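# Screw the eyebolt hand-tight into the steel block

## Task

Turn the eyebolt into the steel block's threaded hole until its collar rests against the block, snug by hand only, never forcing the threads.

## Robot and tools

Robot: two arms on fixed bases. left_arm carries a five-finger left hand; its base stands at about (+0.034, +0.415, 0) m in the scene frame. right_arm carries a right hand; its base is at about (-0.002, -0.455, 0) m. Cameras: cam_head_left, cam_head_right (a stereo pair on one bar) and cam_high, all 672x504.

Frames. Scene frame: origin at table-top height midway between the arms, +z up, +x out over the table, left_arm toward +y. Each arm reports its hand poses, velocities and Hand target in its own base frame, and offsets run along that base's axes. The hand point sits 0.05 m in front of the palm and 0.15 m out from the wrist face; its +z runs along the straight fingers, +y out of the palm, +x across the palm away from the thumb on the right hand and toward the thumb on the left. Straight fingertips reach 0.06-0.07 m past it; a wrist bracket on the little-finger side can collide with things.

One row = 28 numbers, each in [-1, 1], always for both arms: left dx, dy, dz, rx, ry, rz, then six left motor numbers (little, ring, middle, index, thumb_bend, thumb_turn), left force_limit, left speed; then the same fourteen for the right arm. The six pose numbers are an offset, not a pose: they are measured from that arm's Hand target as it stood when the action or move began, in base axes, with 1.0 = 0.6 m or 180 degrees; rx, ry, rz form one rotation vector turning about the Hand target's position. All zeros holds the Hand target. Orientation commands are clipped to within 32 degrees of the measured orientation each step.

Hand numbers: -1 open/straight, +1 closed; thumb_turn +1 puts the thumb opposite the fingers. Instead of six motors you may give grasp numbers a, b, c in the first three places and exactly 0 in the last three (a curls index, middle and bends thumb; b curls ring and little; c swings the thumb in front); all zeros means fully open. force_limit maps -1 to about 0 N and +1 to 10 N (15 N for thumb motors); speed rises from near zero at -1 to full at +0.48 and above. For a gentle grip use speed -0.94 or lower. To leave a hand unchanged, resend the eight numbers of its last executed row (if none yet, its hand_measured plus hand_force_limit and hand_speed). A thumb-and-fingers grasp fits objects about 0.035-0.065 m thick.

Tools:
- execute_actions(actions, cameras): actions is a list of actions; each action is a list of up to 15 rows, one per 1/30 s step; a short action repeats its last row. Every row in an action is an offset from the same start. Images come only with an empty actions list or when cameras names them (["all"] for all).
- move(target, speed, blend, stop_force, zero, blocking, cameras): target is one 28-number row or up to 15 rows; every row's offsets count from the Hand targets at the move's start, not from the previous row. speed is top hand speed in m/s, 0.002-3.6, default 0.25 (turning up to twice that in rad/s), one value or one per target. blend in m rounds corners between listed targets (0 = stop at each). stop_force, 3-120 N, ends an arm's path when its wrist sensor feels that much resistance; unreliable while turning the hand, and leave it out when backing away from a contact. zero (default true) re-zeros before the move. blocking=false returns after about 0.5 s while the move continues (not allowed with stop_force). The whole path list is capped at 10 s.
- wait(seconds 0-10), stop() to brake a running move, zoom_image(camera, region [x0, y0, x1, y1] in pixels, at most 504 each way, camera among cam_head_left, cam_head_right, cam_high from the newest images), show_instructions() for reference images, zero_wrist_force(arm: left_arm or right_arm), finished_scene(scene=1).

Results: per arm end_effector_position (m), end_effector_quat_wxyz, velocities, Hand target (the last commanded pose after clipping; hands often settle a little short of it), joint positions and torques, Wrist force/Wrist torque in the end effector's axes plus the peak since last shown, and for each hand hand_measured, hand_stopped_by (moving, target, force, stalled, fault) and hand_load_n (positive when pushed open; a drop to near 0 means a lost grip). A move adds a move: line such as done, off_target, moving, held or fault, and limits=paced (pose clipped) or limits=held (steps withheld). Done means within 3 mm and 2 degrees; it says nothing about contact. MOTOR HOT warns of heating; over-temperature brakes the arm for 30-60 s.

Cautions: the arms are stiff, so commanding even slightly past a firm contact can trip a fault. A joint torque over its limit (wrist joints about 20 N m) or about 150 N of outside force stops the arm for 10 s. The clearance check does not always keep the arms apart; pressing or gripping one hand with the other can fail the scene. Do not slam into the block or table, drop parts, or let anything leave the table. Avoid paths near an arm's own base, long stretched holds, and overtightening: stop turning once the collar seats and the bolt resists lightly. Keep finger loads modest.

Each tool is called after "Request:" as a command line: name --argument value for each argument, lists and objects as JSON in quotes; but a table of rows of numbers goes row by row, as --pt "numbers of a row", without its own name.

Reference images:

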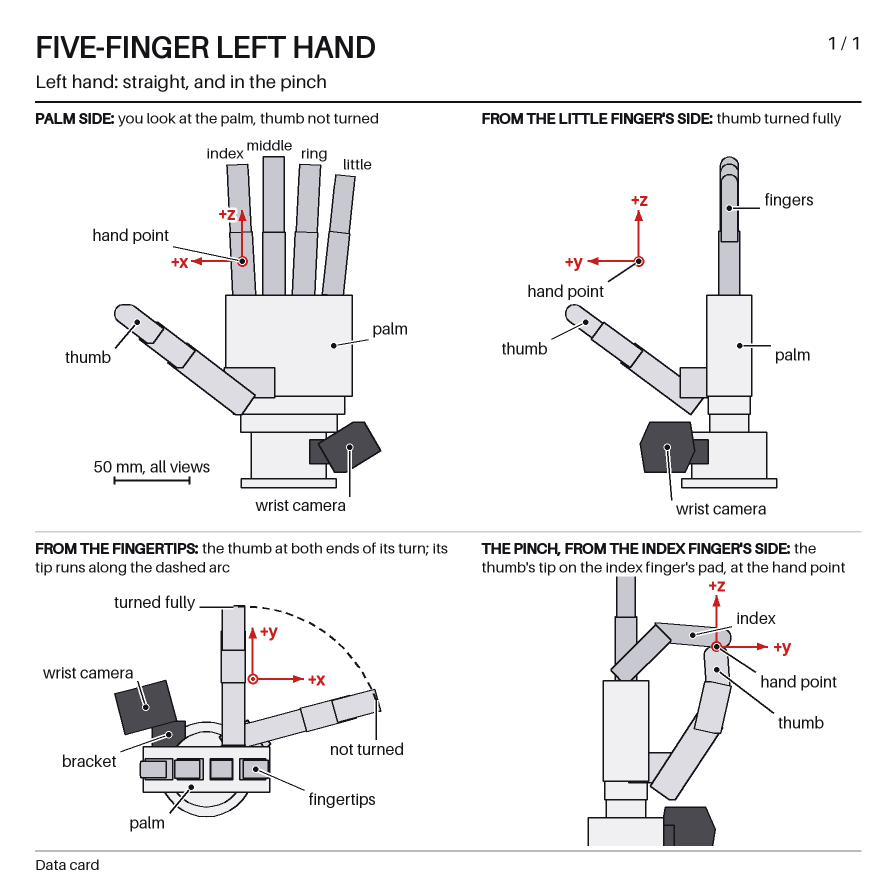

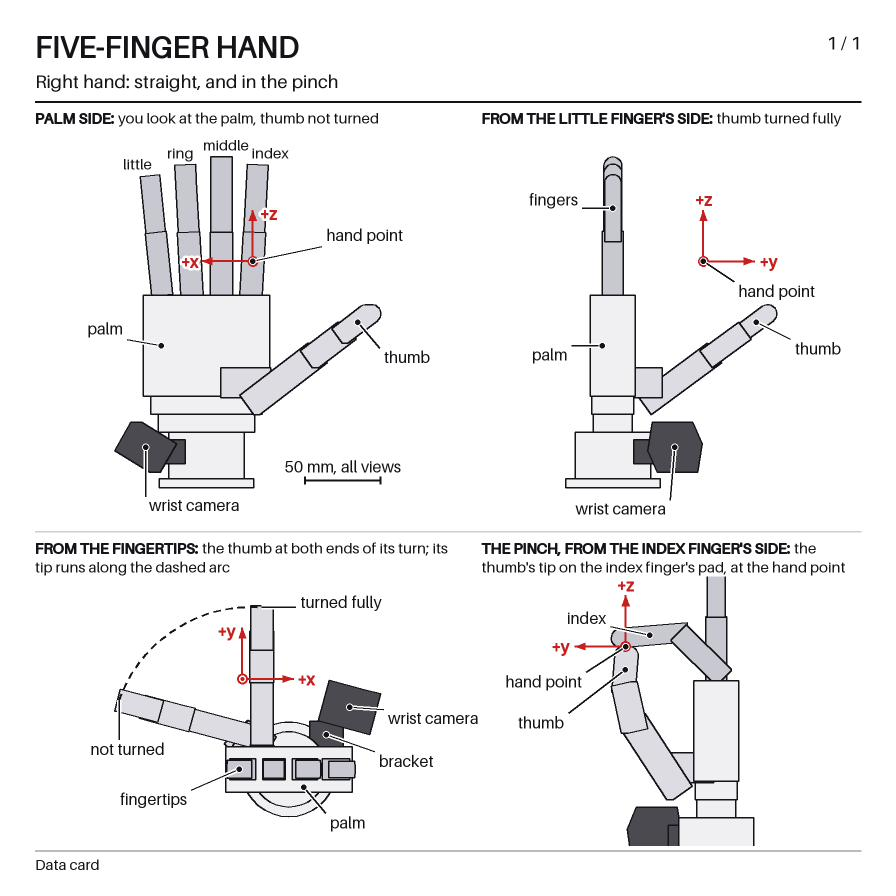

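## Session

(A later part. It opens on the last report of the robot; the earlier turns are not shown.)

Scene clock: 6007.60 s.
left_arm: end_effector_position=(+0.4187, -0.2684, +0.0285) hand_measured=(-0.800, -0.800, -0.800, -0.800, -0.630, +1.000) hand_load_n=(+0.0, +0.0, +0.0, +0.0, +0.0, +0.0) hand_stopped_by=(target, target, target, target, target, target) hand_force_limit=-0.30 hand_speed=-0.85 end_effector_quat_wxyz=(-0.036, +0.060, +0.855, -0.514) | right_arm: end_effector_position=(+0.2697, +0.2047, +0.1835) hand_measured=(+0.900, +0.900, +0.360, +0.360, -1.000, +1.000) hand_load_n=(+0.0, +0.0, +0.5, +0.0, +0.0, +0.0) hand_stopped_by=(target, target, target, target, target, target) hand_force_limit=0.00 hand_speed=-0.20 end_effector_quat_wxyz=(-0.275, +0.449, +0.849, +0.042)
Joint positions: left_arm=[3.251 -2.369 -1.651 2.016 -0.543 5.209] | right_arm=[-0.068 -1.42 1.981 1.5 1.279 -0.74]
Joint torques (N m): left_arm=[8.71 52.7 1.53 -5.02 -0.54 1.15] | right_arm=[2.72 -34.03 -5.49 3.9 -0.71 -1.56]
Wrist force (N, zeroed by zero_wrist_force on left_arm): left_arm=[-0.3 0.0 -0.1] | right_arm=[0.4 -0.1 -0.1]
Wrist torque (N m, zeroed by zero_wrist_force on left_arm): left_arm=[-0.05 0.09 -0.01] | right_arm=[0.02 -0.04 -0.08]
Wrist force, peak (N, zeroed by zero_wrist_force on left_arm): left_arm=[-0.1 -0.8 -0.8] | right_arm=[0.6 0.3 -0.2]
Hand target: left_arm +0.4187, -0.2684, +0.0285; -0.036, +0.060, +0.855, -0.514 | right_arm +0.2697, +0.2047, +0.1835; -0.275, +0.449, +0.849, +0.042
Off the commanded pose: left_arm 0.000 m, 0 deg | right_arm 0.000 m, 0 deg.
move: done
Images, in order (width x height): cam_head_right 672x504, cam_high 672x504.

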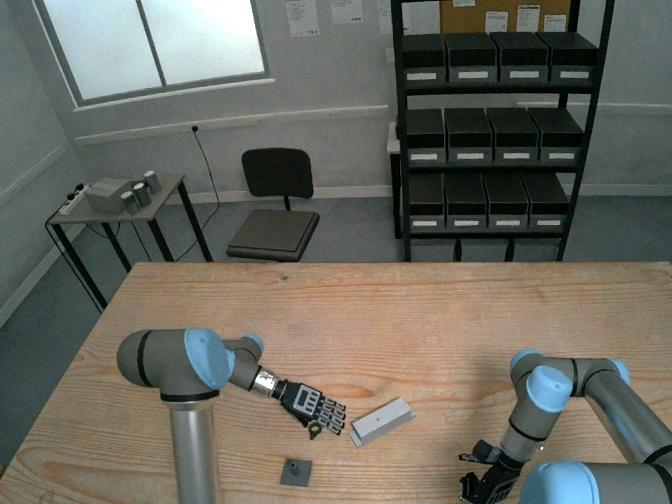

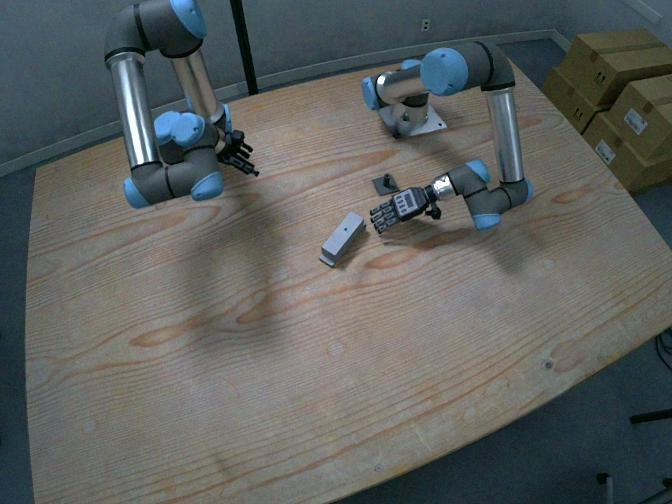

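Request:
move --target '[0,0,0,0,0,0,-0.8,-0.8,0.05,-0.8,-0.63,1,-0.9,-0.9,0,0,0,0,0,0,0.9,0.9,0.36,0.36,-1,1,0,-0.2]'

Request:
move --target '[0,0,0,0,0,0,-0.8,-0.8,0.3,-0.8,-0.3,1,-0.3,-0.94,0,0,0,0,0,0,0.9,0.9,0.36,0.36,-1,1,0,-0.2]' --cameras '["cam_head_right","cam_high"]'

Request:
zoom_image --camera "cam_head_right" --region '[285, 408, 333, 444]'

Scene clock: 6022.07 s.
left_arm: end_effector_position=(+0.4187, -0.2684, +0.0285) hand_measured=(-0.800, -0.800, +0.028, -0.800, -0.630, +1.000) hand_load_n=(+0.0, +0.0, +0.5, +0.0, +0.5, +0.5) hand_stopped_by=(target, target, force, target, target, target) hand_force_limit=-0.90 hand_speed=-0.90 end_effector_quat_wxyz=(-0.036, +0.060, +0.855, -0.514) | right_arm: end_effector_position=(+0.2697, +0.2047, +0.1835) hand_measured=(+0.900, +0.900, +0.360, +0.360, -1.000, +1.000) hand_load_n=(+0.0, +0.0, +0.0, +0.0, +0.0, +0.5) hand_stopped_by=(target, target, target, target, target, target) hand_force_limit=0.00 hand_speed=-0.20 end_effector_quat_wxyz=(-0.275, +0.449, +0.849, +0.042)
Joint positions: left_arm=[3.251 -2.369 -1.651 2.016 -0.543 5.209] | right_arm=[-0.068 -1.42 1.981 1.5 1.279 -0.74]
Joint torques (N m): left_arm=[8.55 53.52 1.15 -3.41 -0.49 1.26] | right_arm=[1.83 -35.05 -6.24 4.02 -0.66 -1.52]
Wrist force (N, zeroed by zero_wrist_force on left_arm): left_arm=[-0.4 -0.2 0.2] | right_arm=[0.3 0.1 -0.2]
Wrist torque (N m, zeroed by zero_wrist_force on left_arm): left_arm=[-0.07 0.12 -0.01] | right_arm=[0.05 -0.03 -0.08]
Wrist force, peak (N, zeroed by zero_wrist_force on left_arm): left_arm=[-0.7 0.0 -0.1] | right_arm=[0.7 0.1 -0.3]
Hand target: left_arm +0.4187, -0.2684, +0.0285; -0.036, +0.060, +0.855, -0.514 | right_arm +0.2697, +0.2047, +0.1835; -0.275, +0.449, +0.849, +0.042
Off the commanded pose: left_arm 0.000 m, 0 deg | right_arm 0.000 m, 0 deg.
move: done

Scene clock: 6022.57 s.
left_arm: end_effector_position=(+0.4187, -0.2684, +0.0285) hand_measured=(-0.800, -0.800, +0.044, -0.800, -0.620, +1.000) hand_load_n=(+0.0, +0.0, +5.5, +0.0, +5.0, +2.0) hand_stopped_by=(target, target, force, target, force, target) hand_force_limit=-0.30 hand_speed=-0.94 end_effector_quat_wxyz=(-0.036, +0.060, +0.855, -0.514) | right_arm: end_effector_position=(+0.2697, +0.2047, +0.1835) hand_measured=(+0.900, +0.900, +0.360, +0.360, -1.000, +1.000) hand_load_n=(+0.0, +0.0, +0.0, +0.0, +0.0, +0.0) hand_stopped_by=(target, target, target, target, target, target) hand_force_limit=0.00 hand_speed=-0.20 end_effector_quat_wxyz=(-0.275, +0.449, +0.849, +0.042)
Joint positions: left_arm=[3.251 -2.369 -1.651 2.016 -0.543 5.209] | right_arm=[-0.068 -1.42 1.981 1.5 1.279 -0.74]
Joint torques (N m): left_arm=[9.08 54.31 1.77 -3.39 -0.6 1.19] | right_arm=[2.35 -34.57 -6.37 3.94 -0.72 -1.49]
Wrist force (N, zeroed by zero_wrist_force on left_arm): left_arm=[-0.3 0.1 0.1] | right_arm=[0.6 0.1 -0.3]
Wrist torque (N m, zeroed by zero_wrist_force on left_arm): left_arm=[-0.05 0.11 -0.01] | right_arm=[0.05 -0.06 -0.06]
Wrist force, peak (N, zeroed by zero_wrist_force on left_arm): left_arm=[-0.2 0.5 -0.1] | right_arm=[0.6 0.1 -0.3]
Hand target: left_arm +0.4187, -0.2684, +0.0285; -0.036, +0.060, +0.855, -0.514 | right_arm +0.2697, +0.2047, +0.1835; -0.275, +0.449, +0.849, +0.042
Off the commanded pose: left_arm 0.000 m, 0 deg | right_arm 0.000 m, 0 deg.
move: done
Images, in order (width x height): cam_head_right 672x504, cam_high 672x504.

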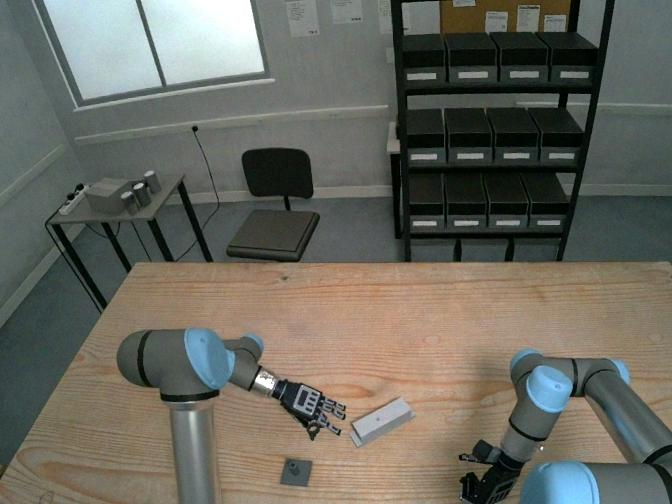

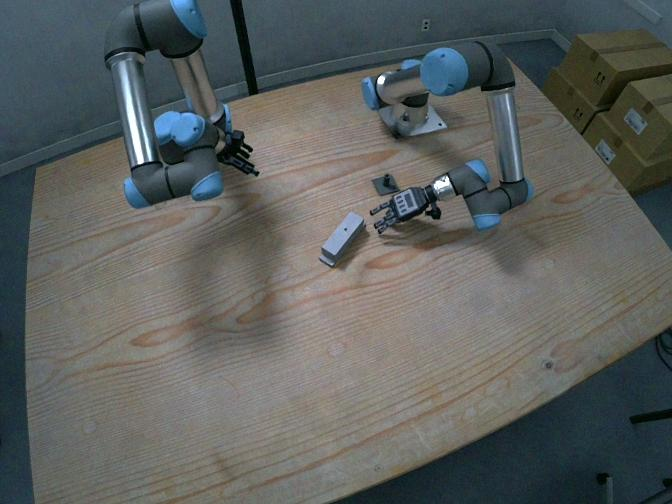

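Scaled by 10.500 from the camera's 672x504 image, which has a finer 960x720 frame.

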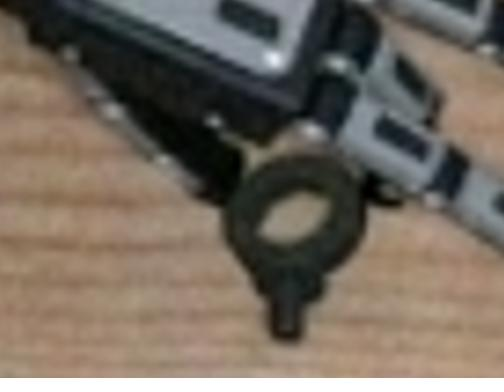

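Request:
move --target '[0,0,0,0,0,0,-0.8,-0.8,0.35,-0.8,-0.25,1,0.1,-0.94,0,0,0,0,0,0,0.9,0.9,0.36,0.36,-1,1,0,-0.2]'

Request:
move --target '[0,0,0.3,0,0,0,-0.8,-0.8,0.35,-0.8,-0.25,1,0.1,-0.94,0,0,0,0,0,0,0.9,0.9,0.36,0.36,-1,1,0,-0.2]' --speed 0.1 --cameras '["cam_head_right","cam_high"]'

Request:
zoom_image --camera "cam_head_right" --region '[275, 350, 335, 395]'

Request:
zoom_image --camera "cam_high" --region '[365, 160, 425, 205]'

Scene clock: 6035.57 s.
left_arm: end_effector_position=(+0.4187, -0.2684, +0.0285) hand_measured=(-0.800, -0.800, +0.044, -0.800, -0.604, +1.000) hand_load_n=(+0.0, +0.0, +8.5, +0.0, +8.0, +3.0) hand_stopped_by=(target, target, force, target, force, target) hand_force_limit=0.10 hand_speed=-0.94 end_effector_quat_wxyz=(-0.036, +0.060, +0.855, -0.514) | right_arm: end_effector_position=(+0.2697, +0.2047, +0.1835) hand_measured=(+0.900, +0.900, +0.360, +0.360, -1.000, +1.000) hand_load_n=(+0.0, +0.0, +0.0, +0.0, +0.0, +0.0) hand_stopped_by=(target, target, target, target, target, target) hand_force_limit=0.00 hand_speed=-0.20 end_effector_quat_wxyz=(-0.275, +0.449, +0.849, +0.042)
Joint positions: left_arm=[3.251 -2.369 -1.651 2.016 -0.543 5.209] | right_arm=[-0.068 -1.42 1.981 1.5 1.279 -0.74]
Joint torques (N m): left_arm=[9.08 51.78 1.41 -1.75 -0.57 1.02] | right_arm=[3.22 -33.74 -5.65 3.9 -0.66 -1.49]
Wrist force (N, zeroed by zero_wrist_force on left_arm): left_arm=[-0.3 0.0 0.1] | right_arm=[0.6 0.1 -0.1]
Wrist torque (N m, zeroed by zero_wrist_force on left_arm): left_arm=[-0.05 0.11 -0.01] | right_arm=[0.05 -0.07 -0.06]
Wrist force, peak (N, zeroed by zero_wrist_force on left_arm): left_arm=[-0.5 0.3 -0.3] | right_arm=[0.5 -0.1 -0.6]
Hand target: left_arm +0.4187, -0.2684, +0.0285; -0.036, +0.060, +0.855, -0.514 | right_arm +0.2697, +0.2047, +0.1835; -0.275, +0.449, +0.849, +0.042
Off the commanded pose: left_arm 0.000 m, 0 deg | right_arm 0.000 m, 0 deg.
move: done

Scene clock: 6037.83 s.
left_arm: end_effector_position=(+0.4187, -0.2684, +0.2086) hand_measured=(-0.800, -0.800, +0.044, -0.800, -0.602, +1.000) hand_load_n=(+0.0, +0.0, +0.0, +0.0, +0.0, +0.0) hand_stopped_by=(target, target, force, target, force, target) hand_force_limit=0.10 hand_speed=-0.94 end_effector_quat_wxyz=(-0.036, +0.060, +0.855, -0.514) | right_arm: end_effector_position=(+0.2697, +0.2047, +0.1835) hand_measured=(+0.900, +0.900, +0.360, +0.360, -1.000, +1.000) hand_load_n=(+0.0, +0.0, +0.0, +0.5, +0.0, +0.0) hand_stopped_by=(target, target, target, target, target, target) hand_force_limit=0.00 hand_speed=-0.20 end_effector_quat_wxyz=(-0.275, +0.449, +0.849, +0.042)
Joint positions: left_arm=[3.251 -2.096 -1.56 1.651 -0.543 5.209] | right_arm=[-0.068 -1.42 1.981 1.5 1.279 -0.74]
Joint torques (N m): left_arm=[7.01 25.57 4.69 -1.29 0.12 1.4] | right_arm=[2.87 -34.23 -5.91 3.82 -0.64 -1.7]
Wrist force (N, zeroed by zero_wrist_force on left_arm): left_arm=[-0.7 -0.3 -0.3] | right_arm=[0.4 -0.1 -0.2]
Wrist torque (N m, zeroed by zero_wrist_force on left_arm): left_arm=[-0.06 0.17 0.00] | right_arm=[0.02 -0.04 -0.08]
Wrist force, peak (N, zeroed by zero_wrist_force on left_arm): left_arm=[-0.5 -1.6 -0.9] | right_arm=[0.6 -0.1 -0.5]
Hand target: left_arm +0.4187, -0.2684, +0.2085; -0.036, +0.060, +0.855, -0.514 | right_arm +0.2697, +0.2047, +0.1835; -0.275, +0.449, +0.849, +0.042
Off the commanded pose: left_arm 0.000 m, 0 deg | right_arm 0.000 m, 0 deg.
move: done
Images, in order (width x height): cam_head_right 672x504, cam_high 672x504.

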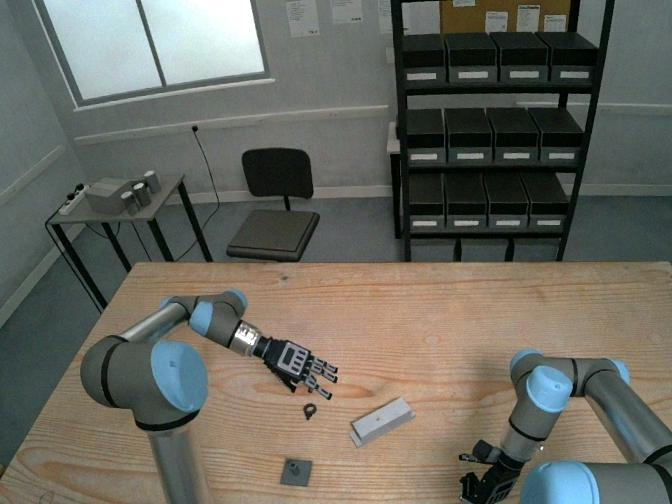

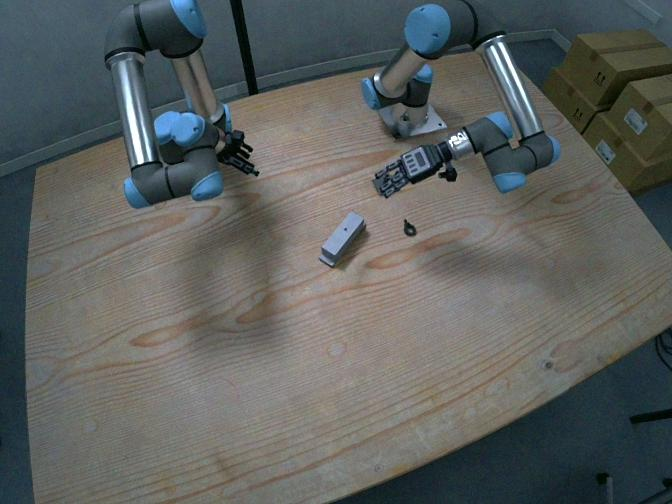

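Scaled by 8.400 from the camera's 672x504 image, which has a finer 960x720 frame.

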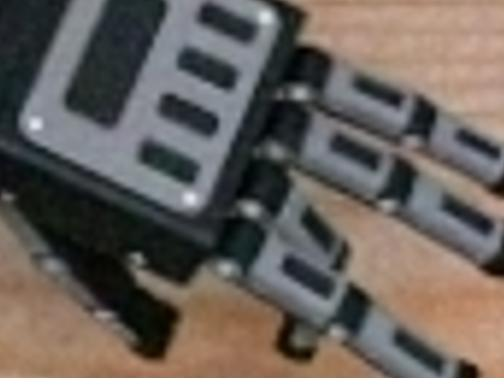

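Scaled by 8.400 from the camera's 672x504 image, which has a finer 960x720 frame.

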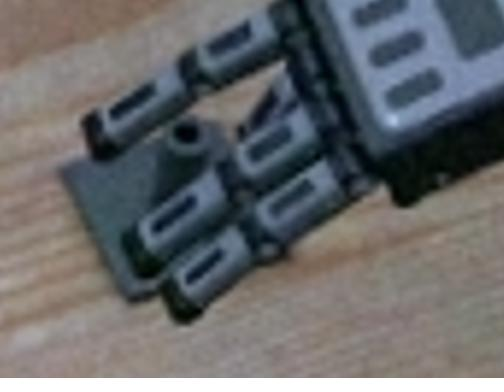

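Request:
zoom_image --camera "cam_head_right" --region '[285, 388, 333, 424]'

Request:
zoom_image --camera "cam_high" --region '[390, 210, 430, 240]'

Scaled by 10.500 from the camera's 672x504 image, which has a finer 960x720 frame.

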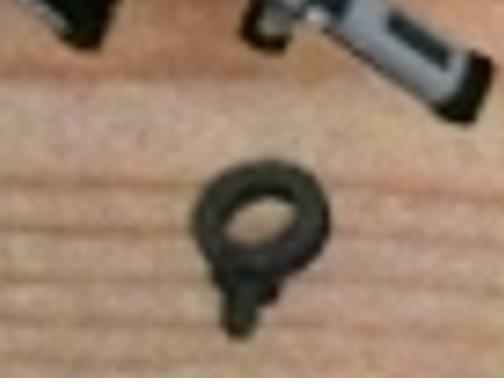

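Scaled by 12.600 from the camera's 672x504 image, which has a finer 960x720 frame.

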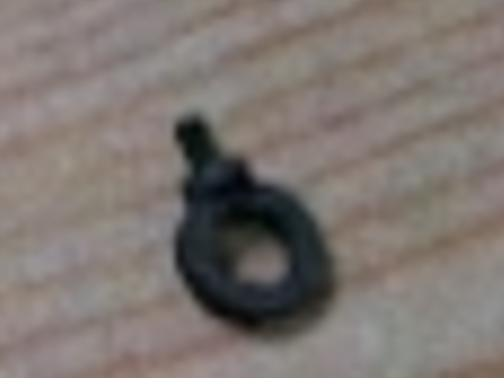

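Request:
move --pt "0.09 0.0357 0 0 0 0 -0.8 -0.8 -0.8 -0.8 -0.63 1 -0.3 -0.85 0 0 0 0 0 0 0.9 0.9 0.36 0.36 -1 1 0 -0.2" --pt "0.09 0.0357 -0.245 0 0 0 -0.8 -0.8 -0.8 -0.8 -0.63 1 -0.3 -0.85 0 0 0 0 0 0 0.9 0.9 0.36 0.36 -1 1 0 -0.2" --speed 0.15 --cameras '["cam_head_right","cam_high"]'

Request:
zoom_image --camera "cam_head_right" --region '[285, 384, 333, 420]'

Request:
zoom_image --camera "cam_high" --region '[380, 205, 436, 247]'

Scene clock: 6080.23 s.
left_arm: end_effector_position=(+0.4727, -0.2469, +0.0616) hand_measured=(-0.800, -0.800, -0.800, -0.800, -0.630, +1.000) hand_load_n=(+0.0, +0.0, +0.0, +0.0, +0.0, +0.0) hand_stopped_by=(target, target, target, target, target, target) hand_force_limit=-0.30 hand_speed=-0.85 end_effector_quat_wxyz=(-0.036, +0.060, +0.855, -0.514) | right_arm: end_effector_position=(+0.2697, +0.2047, +0.1835) hand_measured=(+0.900, +0.900, +0.360, +0.360, -1.000, +1.000) hand_load_n=(+0.0, +0.0, +0.0, +0.0, +0.0, +0.0) hand_stopped_by=(target, target, target, target, target, target) hand_force_limit=0.00 hand_speed=-0.20 end_effector_quat_wxyz=(-0.275, +0.449, +0.849, +0.042)
Joint positions: left_arm=[3.281 -2.402 -1.474 1.827 -0.556 5.26] | right_arm=[-0.068 -1.42 1.981 1.5 1.279 -0.74]
Joint torques (N m): left_arm=[-7.51 45.42 25.03 -2.04 2.76 0.19] | right_arm=[3.08 -34.59 -5.44 3.89 -0.73 -1.54]
Wrist force (N, zeroed by zero_wrist_force on left_arm): left_arm=[-0.6 -0.3 0.1] | right_arm=[0.4 0.1 -0.4]
Wrist torque (N m, zeroed by zero_wrist_force on left_arm): left_arm=[-0.10 0.13 -0.11] | right_arm=[0.07 -0.04 -0.07]
Wrist force, peak (N, zeroed by zero_wrist_force on left_arm): left_arm=[-0.5 -2.0 -1.2] | right_arm=[0.7 -0.1 -0.1]
Hand target: left_arm +0.4727, -0.2470, +0.0615; -0.036, +0.060, +0.855, -0.514 | right_arm +0.2697, +0.2047, +0.1835; -0.275, +0.449, +0.849, +0.042
Off the commanded pose: left_arm 0.000 m, 0 deg | right_arm 0.000 m, 0 deg.
move: done
Images, in order (width x height): cam_head_right 672x504, cam_high 672x504.

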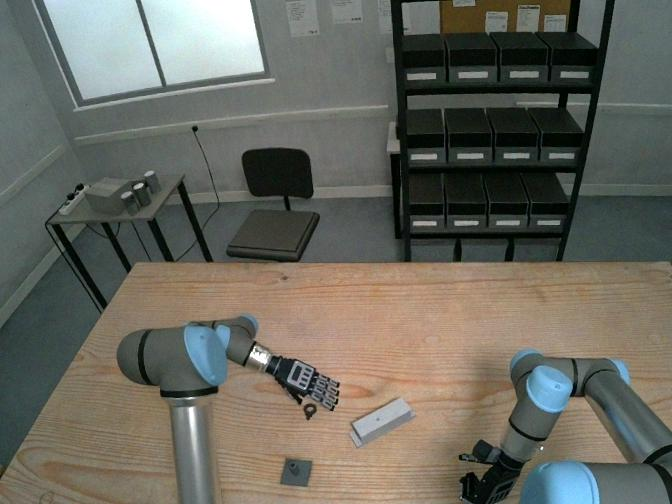

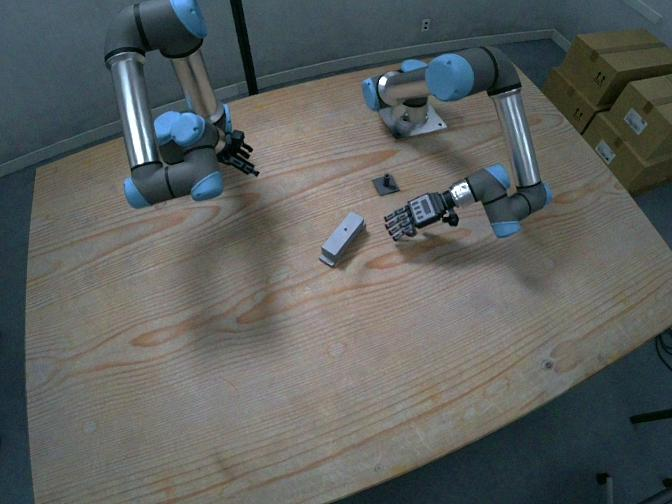

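Scaled by 10.500 from the camera's 672x504 image, which has a finer 960x720 frame.

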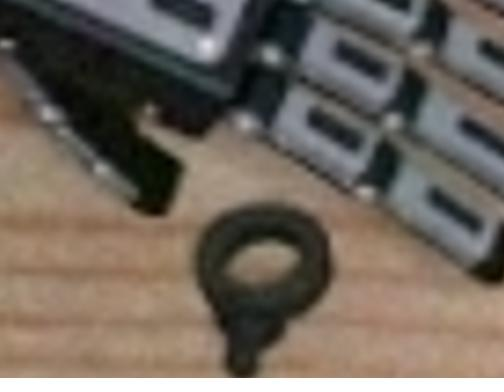

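Scaled by 9.000 from the camera's 672x504 image, which has a finer 960x720 frame.

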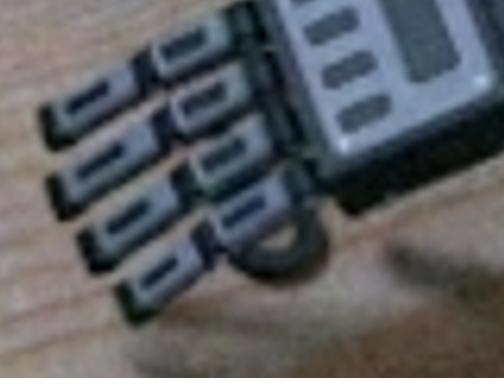

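Request:
move --pt "0.0105 0.0058 -0.045 0 0 0 -0.8 -0.8 -0.8 -0.8 -0.63 1 -0.3 -0.85 0 0 0 0 0 0 0.9 0.9 0.36 0.36 -1 1 0 -0.2" --pt "0.0105 0.0058 -0.066 0 0 0 -0.8 -0.8 -0.8 -0.8 -0.63 1 -0.3 -0.85 0 0 0 0 0 0 0.9 0.9 0.36 0.36 -1 1 0 -0.2" --speed '[0.04,0.006]' --stop_force 3 --cameras '["cam_head_right","cam_high"]'

Request:
zoom_image --camera "cam_head_right" --region '[285, 388, 333, 424]'

Scene clock: 6095.70 s.
left_arm: end_effector_position=(+0.4790, -0.2435, +0.0270) hand_measured=(-0.800, -0.800, -0.800, -0.800, -0.630, +1.000) hand_load_n=(+0.0, +0.5, +0.0, +0.0, -0.5, +0.0) hand_stopped_by=(target, target, target, target, target, target) hand_force_limit=-0.30 hand_speed=-0.85 end_effector_quat_wxyz=(-0.036, +0.060, +0.855, -0.514) | right_arm: end_effector_position=(+0.2697, +0.2047, +0.1835) hand_measured=(+0.900, +0.900, +0.360, +0.360, -1.000, +1.000) hand_load_n=(+0.0, +0.0, +0.0, +0.0, +0.0, +0.0) hand_stopped_by=(target, target, target, target, target, target) hand_force_limit=0.00 hand_speed=-0.20 end_effector_quat_wxyz=(-0.275, +0.449, +0.849, +0.042)
Joint positions: left_arm=[3.286 -2.469 -1.455 1.868 -0.559 5.268] | right_arm=[-0.068 -1.42 1.981 1.5 1.279 -0.74]
Joint torques (N m): left_arm=[-8.21 56.17 4.31 -4.89 0.25 -1.03] | right_arm=[3.46 -34.41 -6.62 3.97 -0.74 -1.57]
Wrist force (N, zeroed by zero_wrist_force on left_arm): left_arm=[0.2 -3.1 -3.0] | right_arm=[0.4 0.0 -0.3]
Wrist torque (N m, zeroed by zero_wrist_force on left_arm): left_arm=[-0.27 0.01 -0.05] | right_arm=[0.04 -0.03 -0.08]
Wrist force, peak (N, zeroed by zero_wrist_force on left_arm): left_arm=[0.1 -6.2 -5.1] | right_arm=[0.5 -0.1 -0.6]
Hand target: left_arm +0.4790, -0.2435, +0.0270; -0.036, +0.060, +0.855, -0.514 (not the last commanded pose) | right_arm +0.2697, +0.2047, +0.1835; -0.275, +0.449, +0.849, +0.042
Off the commanded pose: left_arm 0.005 m, 0 deg | right_arm 0.000 m, 0 deg.
move: contact (left_arm); path passed 1 of 2 targets
Images, in order (width x height): cam_head_right 672x504, cam_high 672x504.

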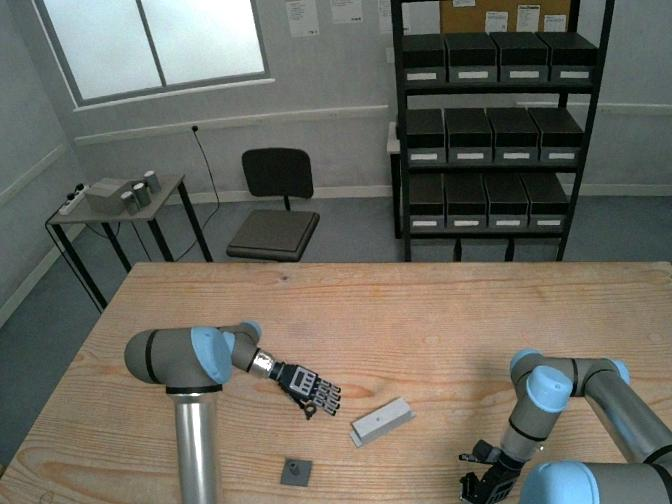

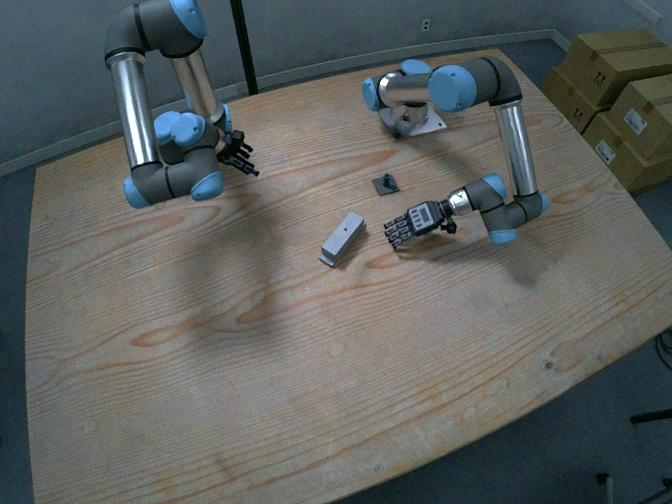

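Scaled by 10.500 from the camera's 672x504 image, which has a finer 960x720 frame.

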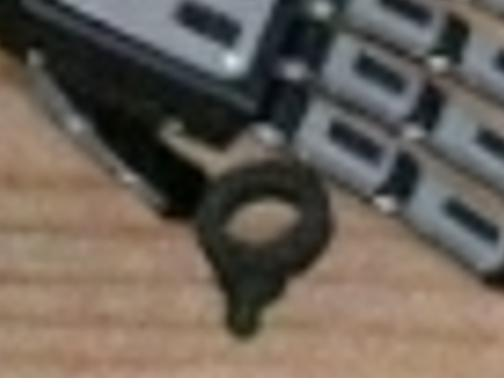

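Request:
move --target '[-0.0042,0.0015,0.001,0,0,0,-0.8,-0.8,-0.8,-0.8,-0.63,1,-0.3,-0.85,0,0,0,0,0,0,0.9,0.9,0.36,0.36,-1,1,0,-0.2]' --speed 0.02

Request:
move --target '[0,0,0,0,0,0,-0.8,-0.8,0.06,-0.8,-0.63,1,-0.9,-0.9,0,0,0,0,0,0,0.9,0.9,0.36,0.36,-1,1,0,-0.2]' --cameras '["cam_head_right","cam_high"]'

Request:
zoom_image --camera "cam_head_right" --region '[285, 388, 333, 424]'

Scene clock: 6124.73 s.
left_arm: end_effector_position=(+0.4764, -0.2426, +0.0276) hand_measured=(-0.800, -0.800, -0.800, -0.800, -0.630, +1.000) hand_load_n=(+0.0, +0.0, +0.0, +0.0, +0.0, +0.0) hand_stopped_by=(target, target, target, target, target, target) hand_force_limit=-0.30 hand_speed=-0.85 end_effector_quat_wxyz=(-0.036, +0.060, +0.855, -0.514) | right_arm: end_effector_position=(+0.2697, +0.2047, +0.1835) hand_measured=(+0.900, +0.900, +0.360, +0.360, -1.000, +1.000) hand_load_n=(+0.0, +0.5, +0.0, +0.0, +0.0, +0.0) hand_stopped_by=(target, target, target, target, target, target) hand_force_limit=0.00 hand_speed=-0.20 end_effector_quat_wxyz=(-0.275, +0.449, +0.849, +0.042)
Joint positions: left_arm=[3.288 -2.463 -1.465 1.87 -0.56 5.272] | right_arm=[-0.068 -1.42 1.981 1.5 1.279 -0.74]
Joint torques (N m): left_arm=[5.73 49.11 14.86 0.18 -0.39 1.35] | right_arm=[2.79 -34.72 -6.13 3.87 -0.63 -1.66]
Wrist force (N, zeroed by zero_wrist_force on left_arm): left_arm=[-0.2 -0.2 -0.2] | right_arm=[0.5 -0.1 -0.1]
Wrist torque (N m, zeroed by zero_wrist_force on left_arm): left_arm=[-0.08 0.08 -0.11] | right_arm=[0.01 -0.06 -0.08]
Wrist force, peak (N, zeroed by zero_wrist_force on left_arm): left_arm=[0.1 -3.4 -2.9] | right_arm=[0.7 0.1 -0.3]
Hand target: left_arm +0.4764, -0.2426, +0.0276; -0.036, +0.060, +0.855, -0.514 | right_arm +0.2697, +0.2047, +0.1835; -0.275, +0.449, +0.849, +0.042
Off the commanded pose: left_arm 0.000 m, 0 deg | right_arm 0.000 m, 0 deg.
move: done

Scene clock: 6127.87 s.
left_arm: end_effector_position=(+0.4764, -0.2426, +0.0276) hand_measured=(-0.800, -0.800, +0.000, -0.800, -0.630, +1.000) hand_load_n=(+0.0, +0.0, +0.5, +0.0, +0.5, +0.0) hand_stopped_by=(target, target, force, target, target, target) hand_force_limit=-0.90 hand_speed=-0.90 end_effector_quat_wxyz=(-0.036, +0.060, +0.855, -0.514) | right_arm: end_effector_position=(+0.2697, +0.2047, +0.1835) hand_measured=(+0.900, +0.900, +0.360, +0.360, -1.000, +1.000) hand_load_n=(+0.0, +0.0, +0.0, +0.0, +0.0, +0.5) hand_stopped_by=(target, target, target, target, target, target) hand_force_limit=0.00 hand_speed=-0.20 end_effector_quat_wxyz=(-0.275, +0.449, +0.849, +0.042)
Joint positions: left_arm=[3.288 -2.463 -1.465 1.87 -0.56 5.272] | right_arm=[-0.068 -1.42 1.981 1.5 1.279 -0.74]
Joint torques (N m): left_arm=[-8.38 29.29 24.19 -4.97 2.6 -0.85] | right_arm=[3.66 -35.02 -5.5 3.88 -0.7 -1.5]
Wrist force (N, zeroed by zero_wrist_force on left_arm): left_arm=[-0.3 -0.1 -0.4] | right_arm=[0.6 0.0 -0.2]
Wrist torque (N m, zeroed by zero_wrist_force on left_arm): left_arm=[-0.05 0.08 -0.11] | right_arm=[0.03 -0.08 -0.07]
Wrist force, peak (N, zeroed by zero_wrist_force on left_arm): left_arm=[-0.5 -0.3 -0.5] | right_arm=[0.7 0.0 -0.4]
Hand target: left_arm +0.4764, -0.2426, +0.0276; -0.036, +0.060, +0.855, -0.514 | right_arm +0.2697, +0.2047, +0.1835; -0.275, +0.449, +0.849, +0.042
Off the commanded pose: left_arm 0.000 m, 0 deg | right_arm 0.000 m, 0 deg.
move: done
Images, in order (width x height): cam_head_right 672x504, cam_high 672x504.

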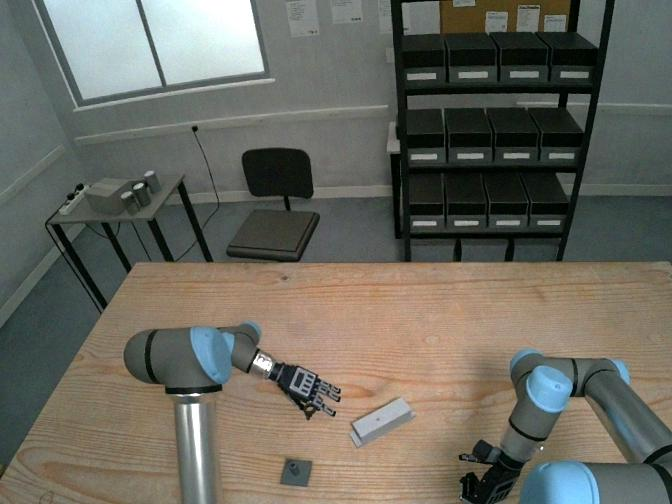

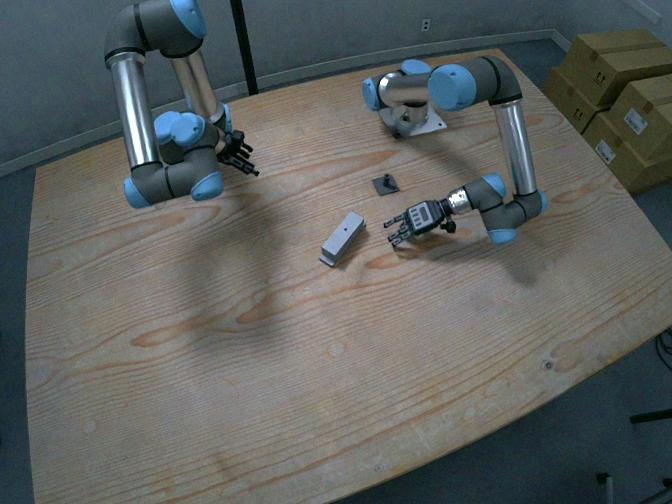

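Scaled by 10.500 from the camera's 672x504 image, which has a finer 960x720 frame.

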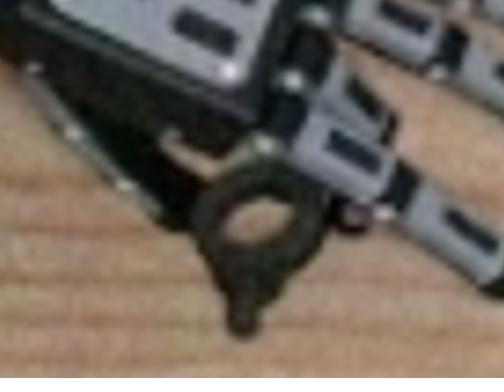

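Request:
move --target '[0,0,0,0,0,0,-0.8,-0.8,0.3,-0.8,-0.3,1,-0.4,-0.95,0,0,0,0,0,0,0.9,0.9,0.36,0.36,-1,1,0,-0.2]'

Request:
move --target '[0,0,0.02,0,0,0,-0.8,-0.8,0.3,-0.8,-0.3,1,-0.4,-0.95,0,0,0,0,0,0,0.9,0.9,0.36,0.36,-1,1,0,-0.2]' --speed 0.02 --cameras '["cam_head_right","cam_high"]'

Request:
zoom_image --camera "cam_head_right" --region '[285, 388, 333, 424]'

Scene clock: 6147.00 s.
left_arm: end_effector_position=(+0.4764, -0.2426, +0.0276) hand_measured=(-0.800, -0.800, +0.008, -0.800, -0.624, +1.000) hand_load_n=(+0.0, +0.0, +4.5, +0.0, +4.0, +1.0) hand_stopped_by=(target, target, force, target, force, target) hand_force_limit=-0.40 hand_speed=-0.95 end_effector_quat_wxyz=(-0.036, +0.060, +0.855, -0.514) | right_arm: end_effector_position=(+0.2697, +0.2047, +0.1835) hand_measured=(+0.900, +0.900, +0.360, +0.360, -1.000, +1.000) hand_load_n=(+0.0, +0.0, +0.0, +0.0, +0.0, +0.5) hand_stopped_by=(target, target, target, target, target, target) hand_force_limit=0.00 hand_speed=-0.20 end_effector_quat_wxyz=(-0.275, +0.449, +0.849, +0.042)
Joint positions: left_arm=[3.288 -2.463 -1.465 1.87 -0.56 5.272] | right_arm=[-0.068 -1.42 1.981 1.5 1.279 -0.74]
Joint torques (N m): left_arm=[-8.06 29.93 23.47 -4.96 2.46 -0.75] | right_arm=[3.95 -34.33 -6.36 3.71 -0.69 -1.74]
Wrist force (N, zeroed by zero_wrist_force on left_arm): left_arm=[-0.5 0.2 -0.2] | right_arm=[0.4 0.0 -0.2]
Wrist torque (N m, zeroed by zero_wrist_force on left_arm): left_arm=[-0.04 0.11 -0.12] | right_arm=[0.03 -0.04 -0.08]
Wrist force, peak (N, zeroed by zero_wrist_force on left_arm): left_arm=[-0.7 0.4 -0.2] | right_arm=[0.7 0.0 -0.3]
Hand target: left_arm +0.4764, -0.2426, +0.0276; -0.036, +0.060, +0.855, -0.514 | right_arm +0.2697, +0.2047, +0.1835; -0.275, +0.449, +0.849, +0.042
Off the commanded pose: left_arm 0.000 m, 0 deg | right_arm 0.000 m, 0 deg.
move: done

Scene clock: 6147.87 s.
left_arm: end_effector_position=(+0.4764, -0.2426, +0.0398) hand_measured=(-0.800, -0.800, +0.008, -0.800, -0.624, +1.000) hand_load_n=(+0.0, +0.0, +4.5, -0.5, +4.5, +0.5) hand_stopped_by=(target, target, force, target, force, target) hand_force_limit=-0.40 hand_speed=-0.95 end_effector_quat_wxyz=(-0.036, +0.060, +0.855, -0.514) | right_arm: end_effector_position=(+0.2697, +0.2047, +0.1835) hand_measured=(+0.900, +0.900, +0.360, +0.360, -1.000, +1.000) hand_load_n=(+0.0, +0.0, +0.0, +0.0, -0.5, +0.5) hand_stopped_by=(target, target, target, target, target, target) hand_force_limit=0.00 hand_speed=-0.20 end_effector_quat_wxyz=(-0.275, +0.449, +0.849, +0.042)
Joint positions: left_arm=[3.288 -2.443 -1.465 1.85 -0.56 5.272] | right_arm=[-0.068 -1.42 1.981 1.5 1.279 -0.74]
Joint torques (N m): left_arm=[-7.51 30 2.7 -0.86 2.41 -0.5] | right_arm=[3.45 -34.16 -5.38 3.88 -0.62 -1.55]
Wrist force (N, zeroed by zero_wrist_force on left_arm): left_arm=[-0.5 0.7 0.2] | right_arm=[0.3 0.1 -0.2]
Wrist torque (N m, zeroed by zero_wrist_force on left_arm): left_arm=[-0.02 0.11 -0.14] | right_arm=[0.05 -0.04 -0.08]
Wrist force, peak (N, zeroed by zero_wrist_force on left_arm): left_arm=[-0.6 1.0 -0.1] | right_arm=[0.7 -0.1 -0.3]
Hand target: left_arm +0.4764, -0.2426, +0.0396; -0.036, +0.060, +0.855, -0.514 | right_arm +0.2697, +0.2047, +0.1835; -0.275, +0.449, +0.849, +0.042
Off the commanded pose: left_arm 0.000 m, 0 deg | right_arm 0.000 m, 0 deg.
move: done
Images, in order (width x height): cam_head_right 672x504, cam_high 672x504.

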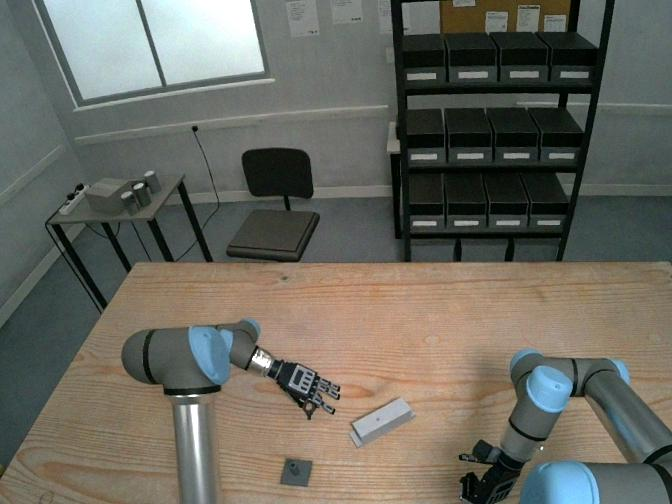

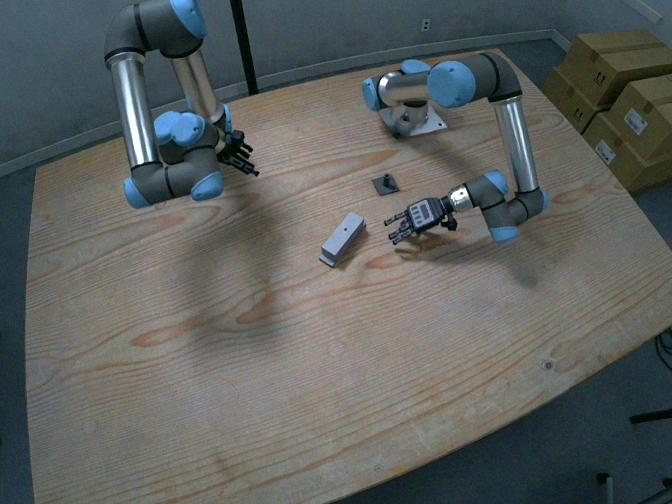

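Scaled by 10.500 from the camera's 672x504 image, which has a finer 960x720 frame.

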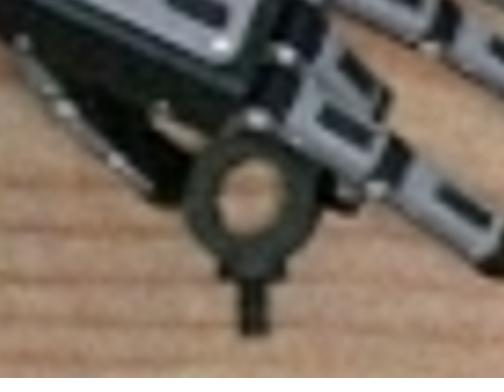

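Request:
move --target '[0,0,0,0,0,0,-0.8,-0.8,0.35,-0.8,-0.25,1,0.0,-0.95,0,0,0,0,0,0,0.9,0.9,0.36,0.36,-1,1,0,-0.2]'

Request:
move --target '[0,0,0.1,0,0,0,-0.8,-0.8,0.35,-0.8,-0.25,1,0.0,-0.95,0,0,0,0,0,0,0.9,0.9,0.36,0.36,-1,1,0,-0.2]' --speed 0.06 --cameras '["cam_head_right","cam_high"]'

Request:
zoom_image --camera "cam_head_right" --region '[285, 378, 333, 414]'

Request:
zoom_image --camera "cam_high" --region '[380, 195, 436, 237]'

Scene clock: 6164.90 s.
left_arm: end_effector_position=(+0.4764, -0.2426, +0.0396) hand_measured=(-0.800, -0.800, +0.012, -0.800, -0.614, +1.000) hand_load_n=(+0.0, +0.0, +8.5, +0.0, +7.5, +1.5) hand_stopped_by=(target, target, force, target, force, target) hand_force_limit=0.00 hand_speed=-0.95 end_effector_quat_wxyz=(-0.036, +0.060, +0.855, -0.514) | right_arm: end_effector_position=(+0.2697, +0.2047, +0.1835) hand_measured=(+0.900, +0.900, +0.360, +0.360, -1.000, +1.000) hand_load_n=(+0.0, +0.0, +0.0, +0.0, +0.0, +0.0) hand_stopped_by=(target, target, target, target, target, target) hand_force_limit=0.00 hand_speed=-0.20 end_effector_quat_wxyz=(-0.275, +0.449, +0.849, +0.042)
Joint positions: left_arm=[3.288 -2.444 -1.465 1.85 -0.56 5.272] | right_arm=[-0.068 -1.42 1.981 1.5 1.279 -0.74]
Joint torques (N m): left_arm=[-2.52 29.83 2.87 0.6 1.6 1.85] | right_arm=[2.85 -34.07 -5.86 3.9 -0.53 -1.56]
Wrist force (N, zeroed by zero_wrist_force on left_arm): left_arm=[-0.2 0.7 0.0] | right_arm=[0.3 0.0 -0.3]
Wrist torque (N m, zeroed by zero_wrist_force on left_arm): left_arm=[-0.02 0.06 -0.11] | right_arm=[0.04 -0.03 -0.08]
Wrist force, peak (N, zeroed by zero_wrist_force on left_arm): left_arm=[-0.4 0.9 0.1] | right_arm=[0.7 -0.1 -0.3]
Hand target: left_arm +0.4764, -0.2426, +0.0396; -0.036, +0.060, +0.855, -0.514 | right_arm +0.2697, +0.2047, +0.1835; -0.275, +0.449, +0.849, +0.042
Off the commanded pose: left_arm 0.000 m, 0 deg | right_arm 0.000 m, 0 deg.
move: done

Scene clock: 6166.23 s.
left_arm: end_effector_position=(+0.4765, -0.2426, +0.0997) hand_measured=(-0.800, -0.800, +0.012, -0.800, -0.614, +1.000) hand_load_n=(+0.0, +0.0, +8.0, -0.5, +7.5, +1.0) hand_stopped_by=(target, target, force, target, force, target) hand_force_limit=0.00 hand_speed=-0.95 end_effector_quat_wxyz=(-0.036, +0.060, +0.855, -0.514) | right_arm: end_effector_position=(+0.2697, +0.2047, +0.1835) hand_measured=(+0.900, +0.900, +0.360, +0.360, -1.000, +1.000) hand_load_n=(+0.0, +0.0, +0.5, -0.5, -0.5, +0.0) hand_stopped_by=(target, target, target, target, target, target) hand_force_limit=0.00 hand_speed=-0.20 end_effector_quat_wxyz=(-0.275, +0.449, +0.849, +0.042)
Joint positions: left_arm=[3.288 -2.35 -1.454 1.746 -0.56 5.272] | right_arm=[-0.068 -1.42 1.981 1.5 1.279 -0.74]
Joint torques (N m): left_arm=[-4.91 28.45 7.21 0.48 2.29 1.36] | right_arm=[2.98 -33.7 -5.94 3.88 -0.56 -1.59]
Wrist force (N, zeroed by zero_wrist_force on left_arm): left_arm=[-0.6 1.0 0.0] | right_arm=[0.5 0.1 -0.2]
Wrist torque (N m, zeroed by zero_wrist_force on left_arm): left_arm=[0.04 0.11 -0.12] | right_arm=[0.04 -0.05 -0.07]
Wrist force, peak (N, zeroed by zero_wrist_force on left_arm): left_arm=[-0.2 2.1 0.7] | right_arm=[0.6 0.0 -0.4]
Hand target: left_arm +0.4764, -0.2426, +0.0996; -0.036, +0.060, +0.855, -0.514 | right_arm +0.2697, +0.2047, +0.1835; -0.275, +0.449, +0.849, +0.042
Off the commanded pose: left_arm 0.000 m, 0 deg | right_arm 0.000 m, 0 deg.
move: done
Images, in order (width x height): cam_head_right 672x504, cam_high 672x504.

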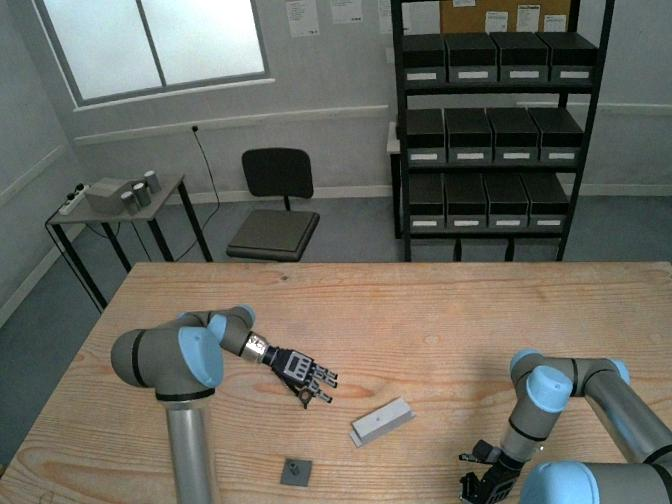

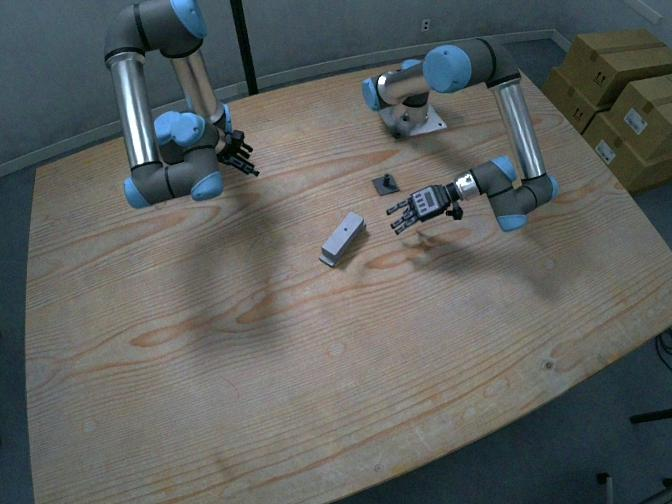

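Scaled by 10.500 from the camera's 672x504 image, which has a finer 960x720 frame.

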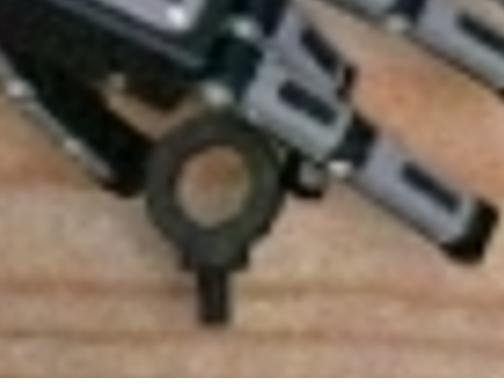

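Scaled by 9.000 from the camera's 672x504 image, which has a finer 960x720 frame.

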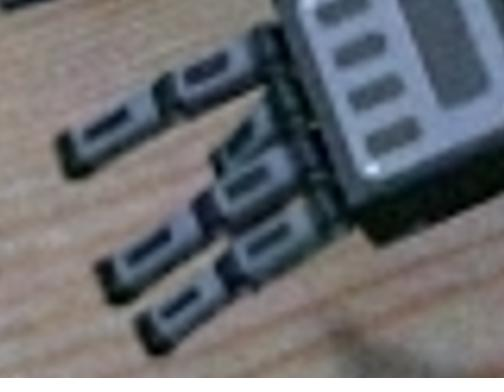

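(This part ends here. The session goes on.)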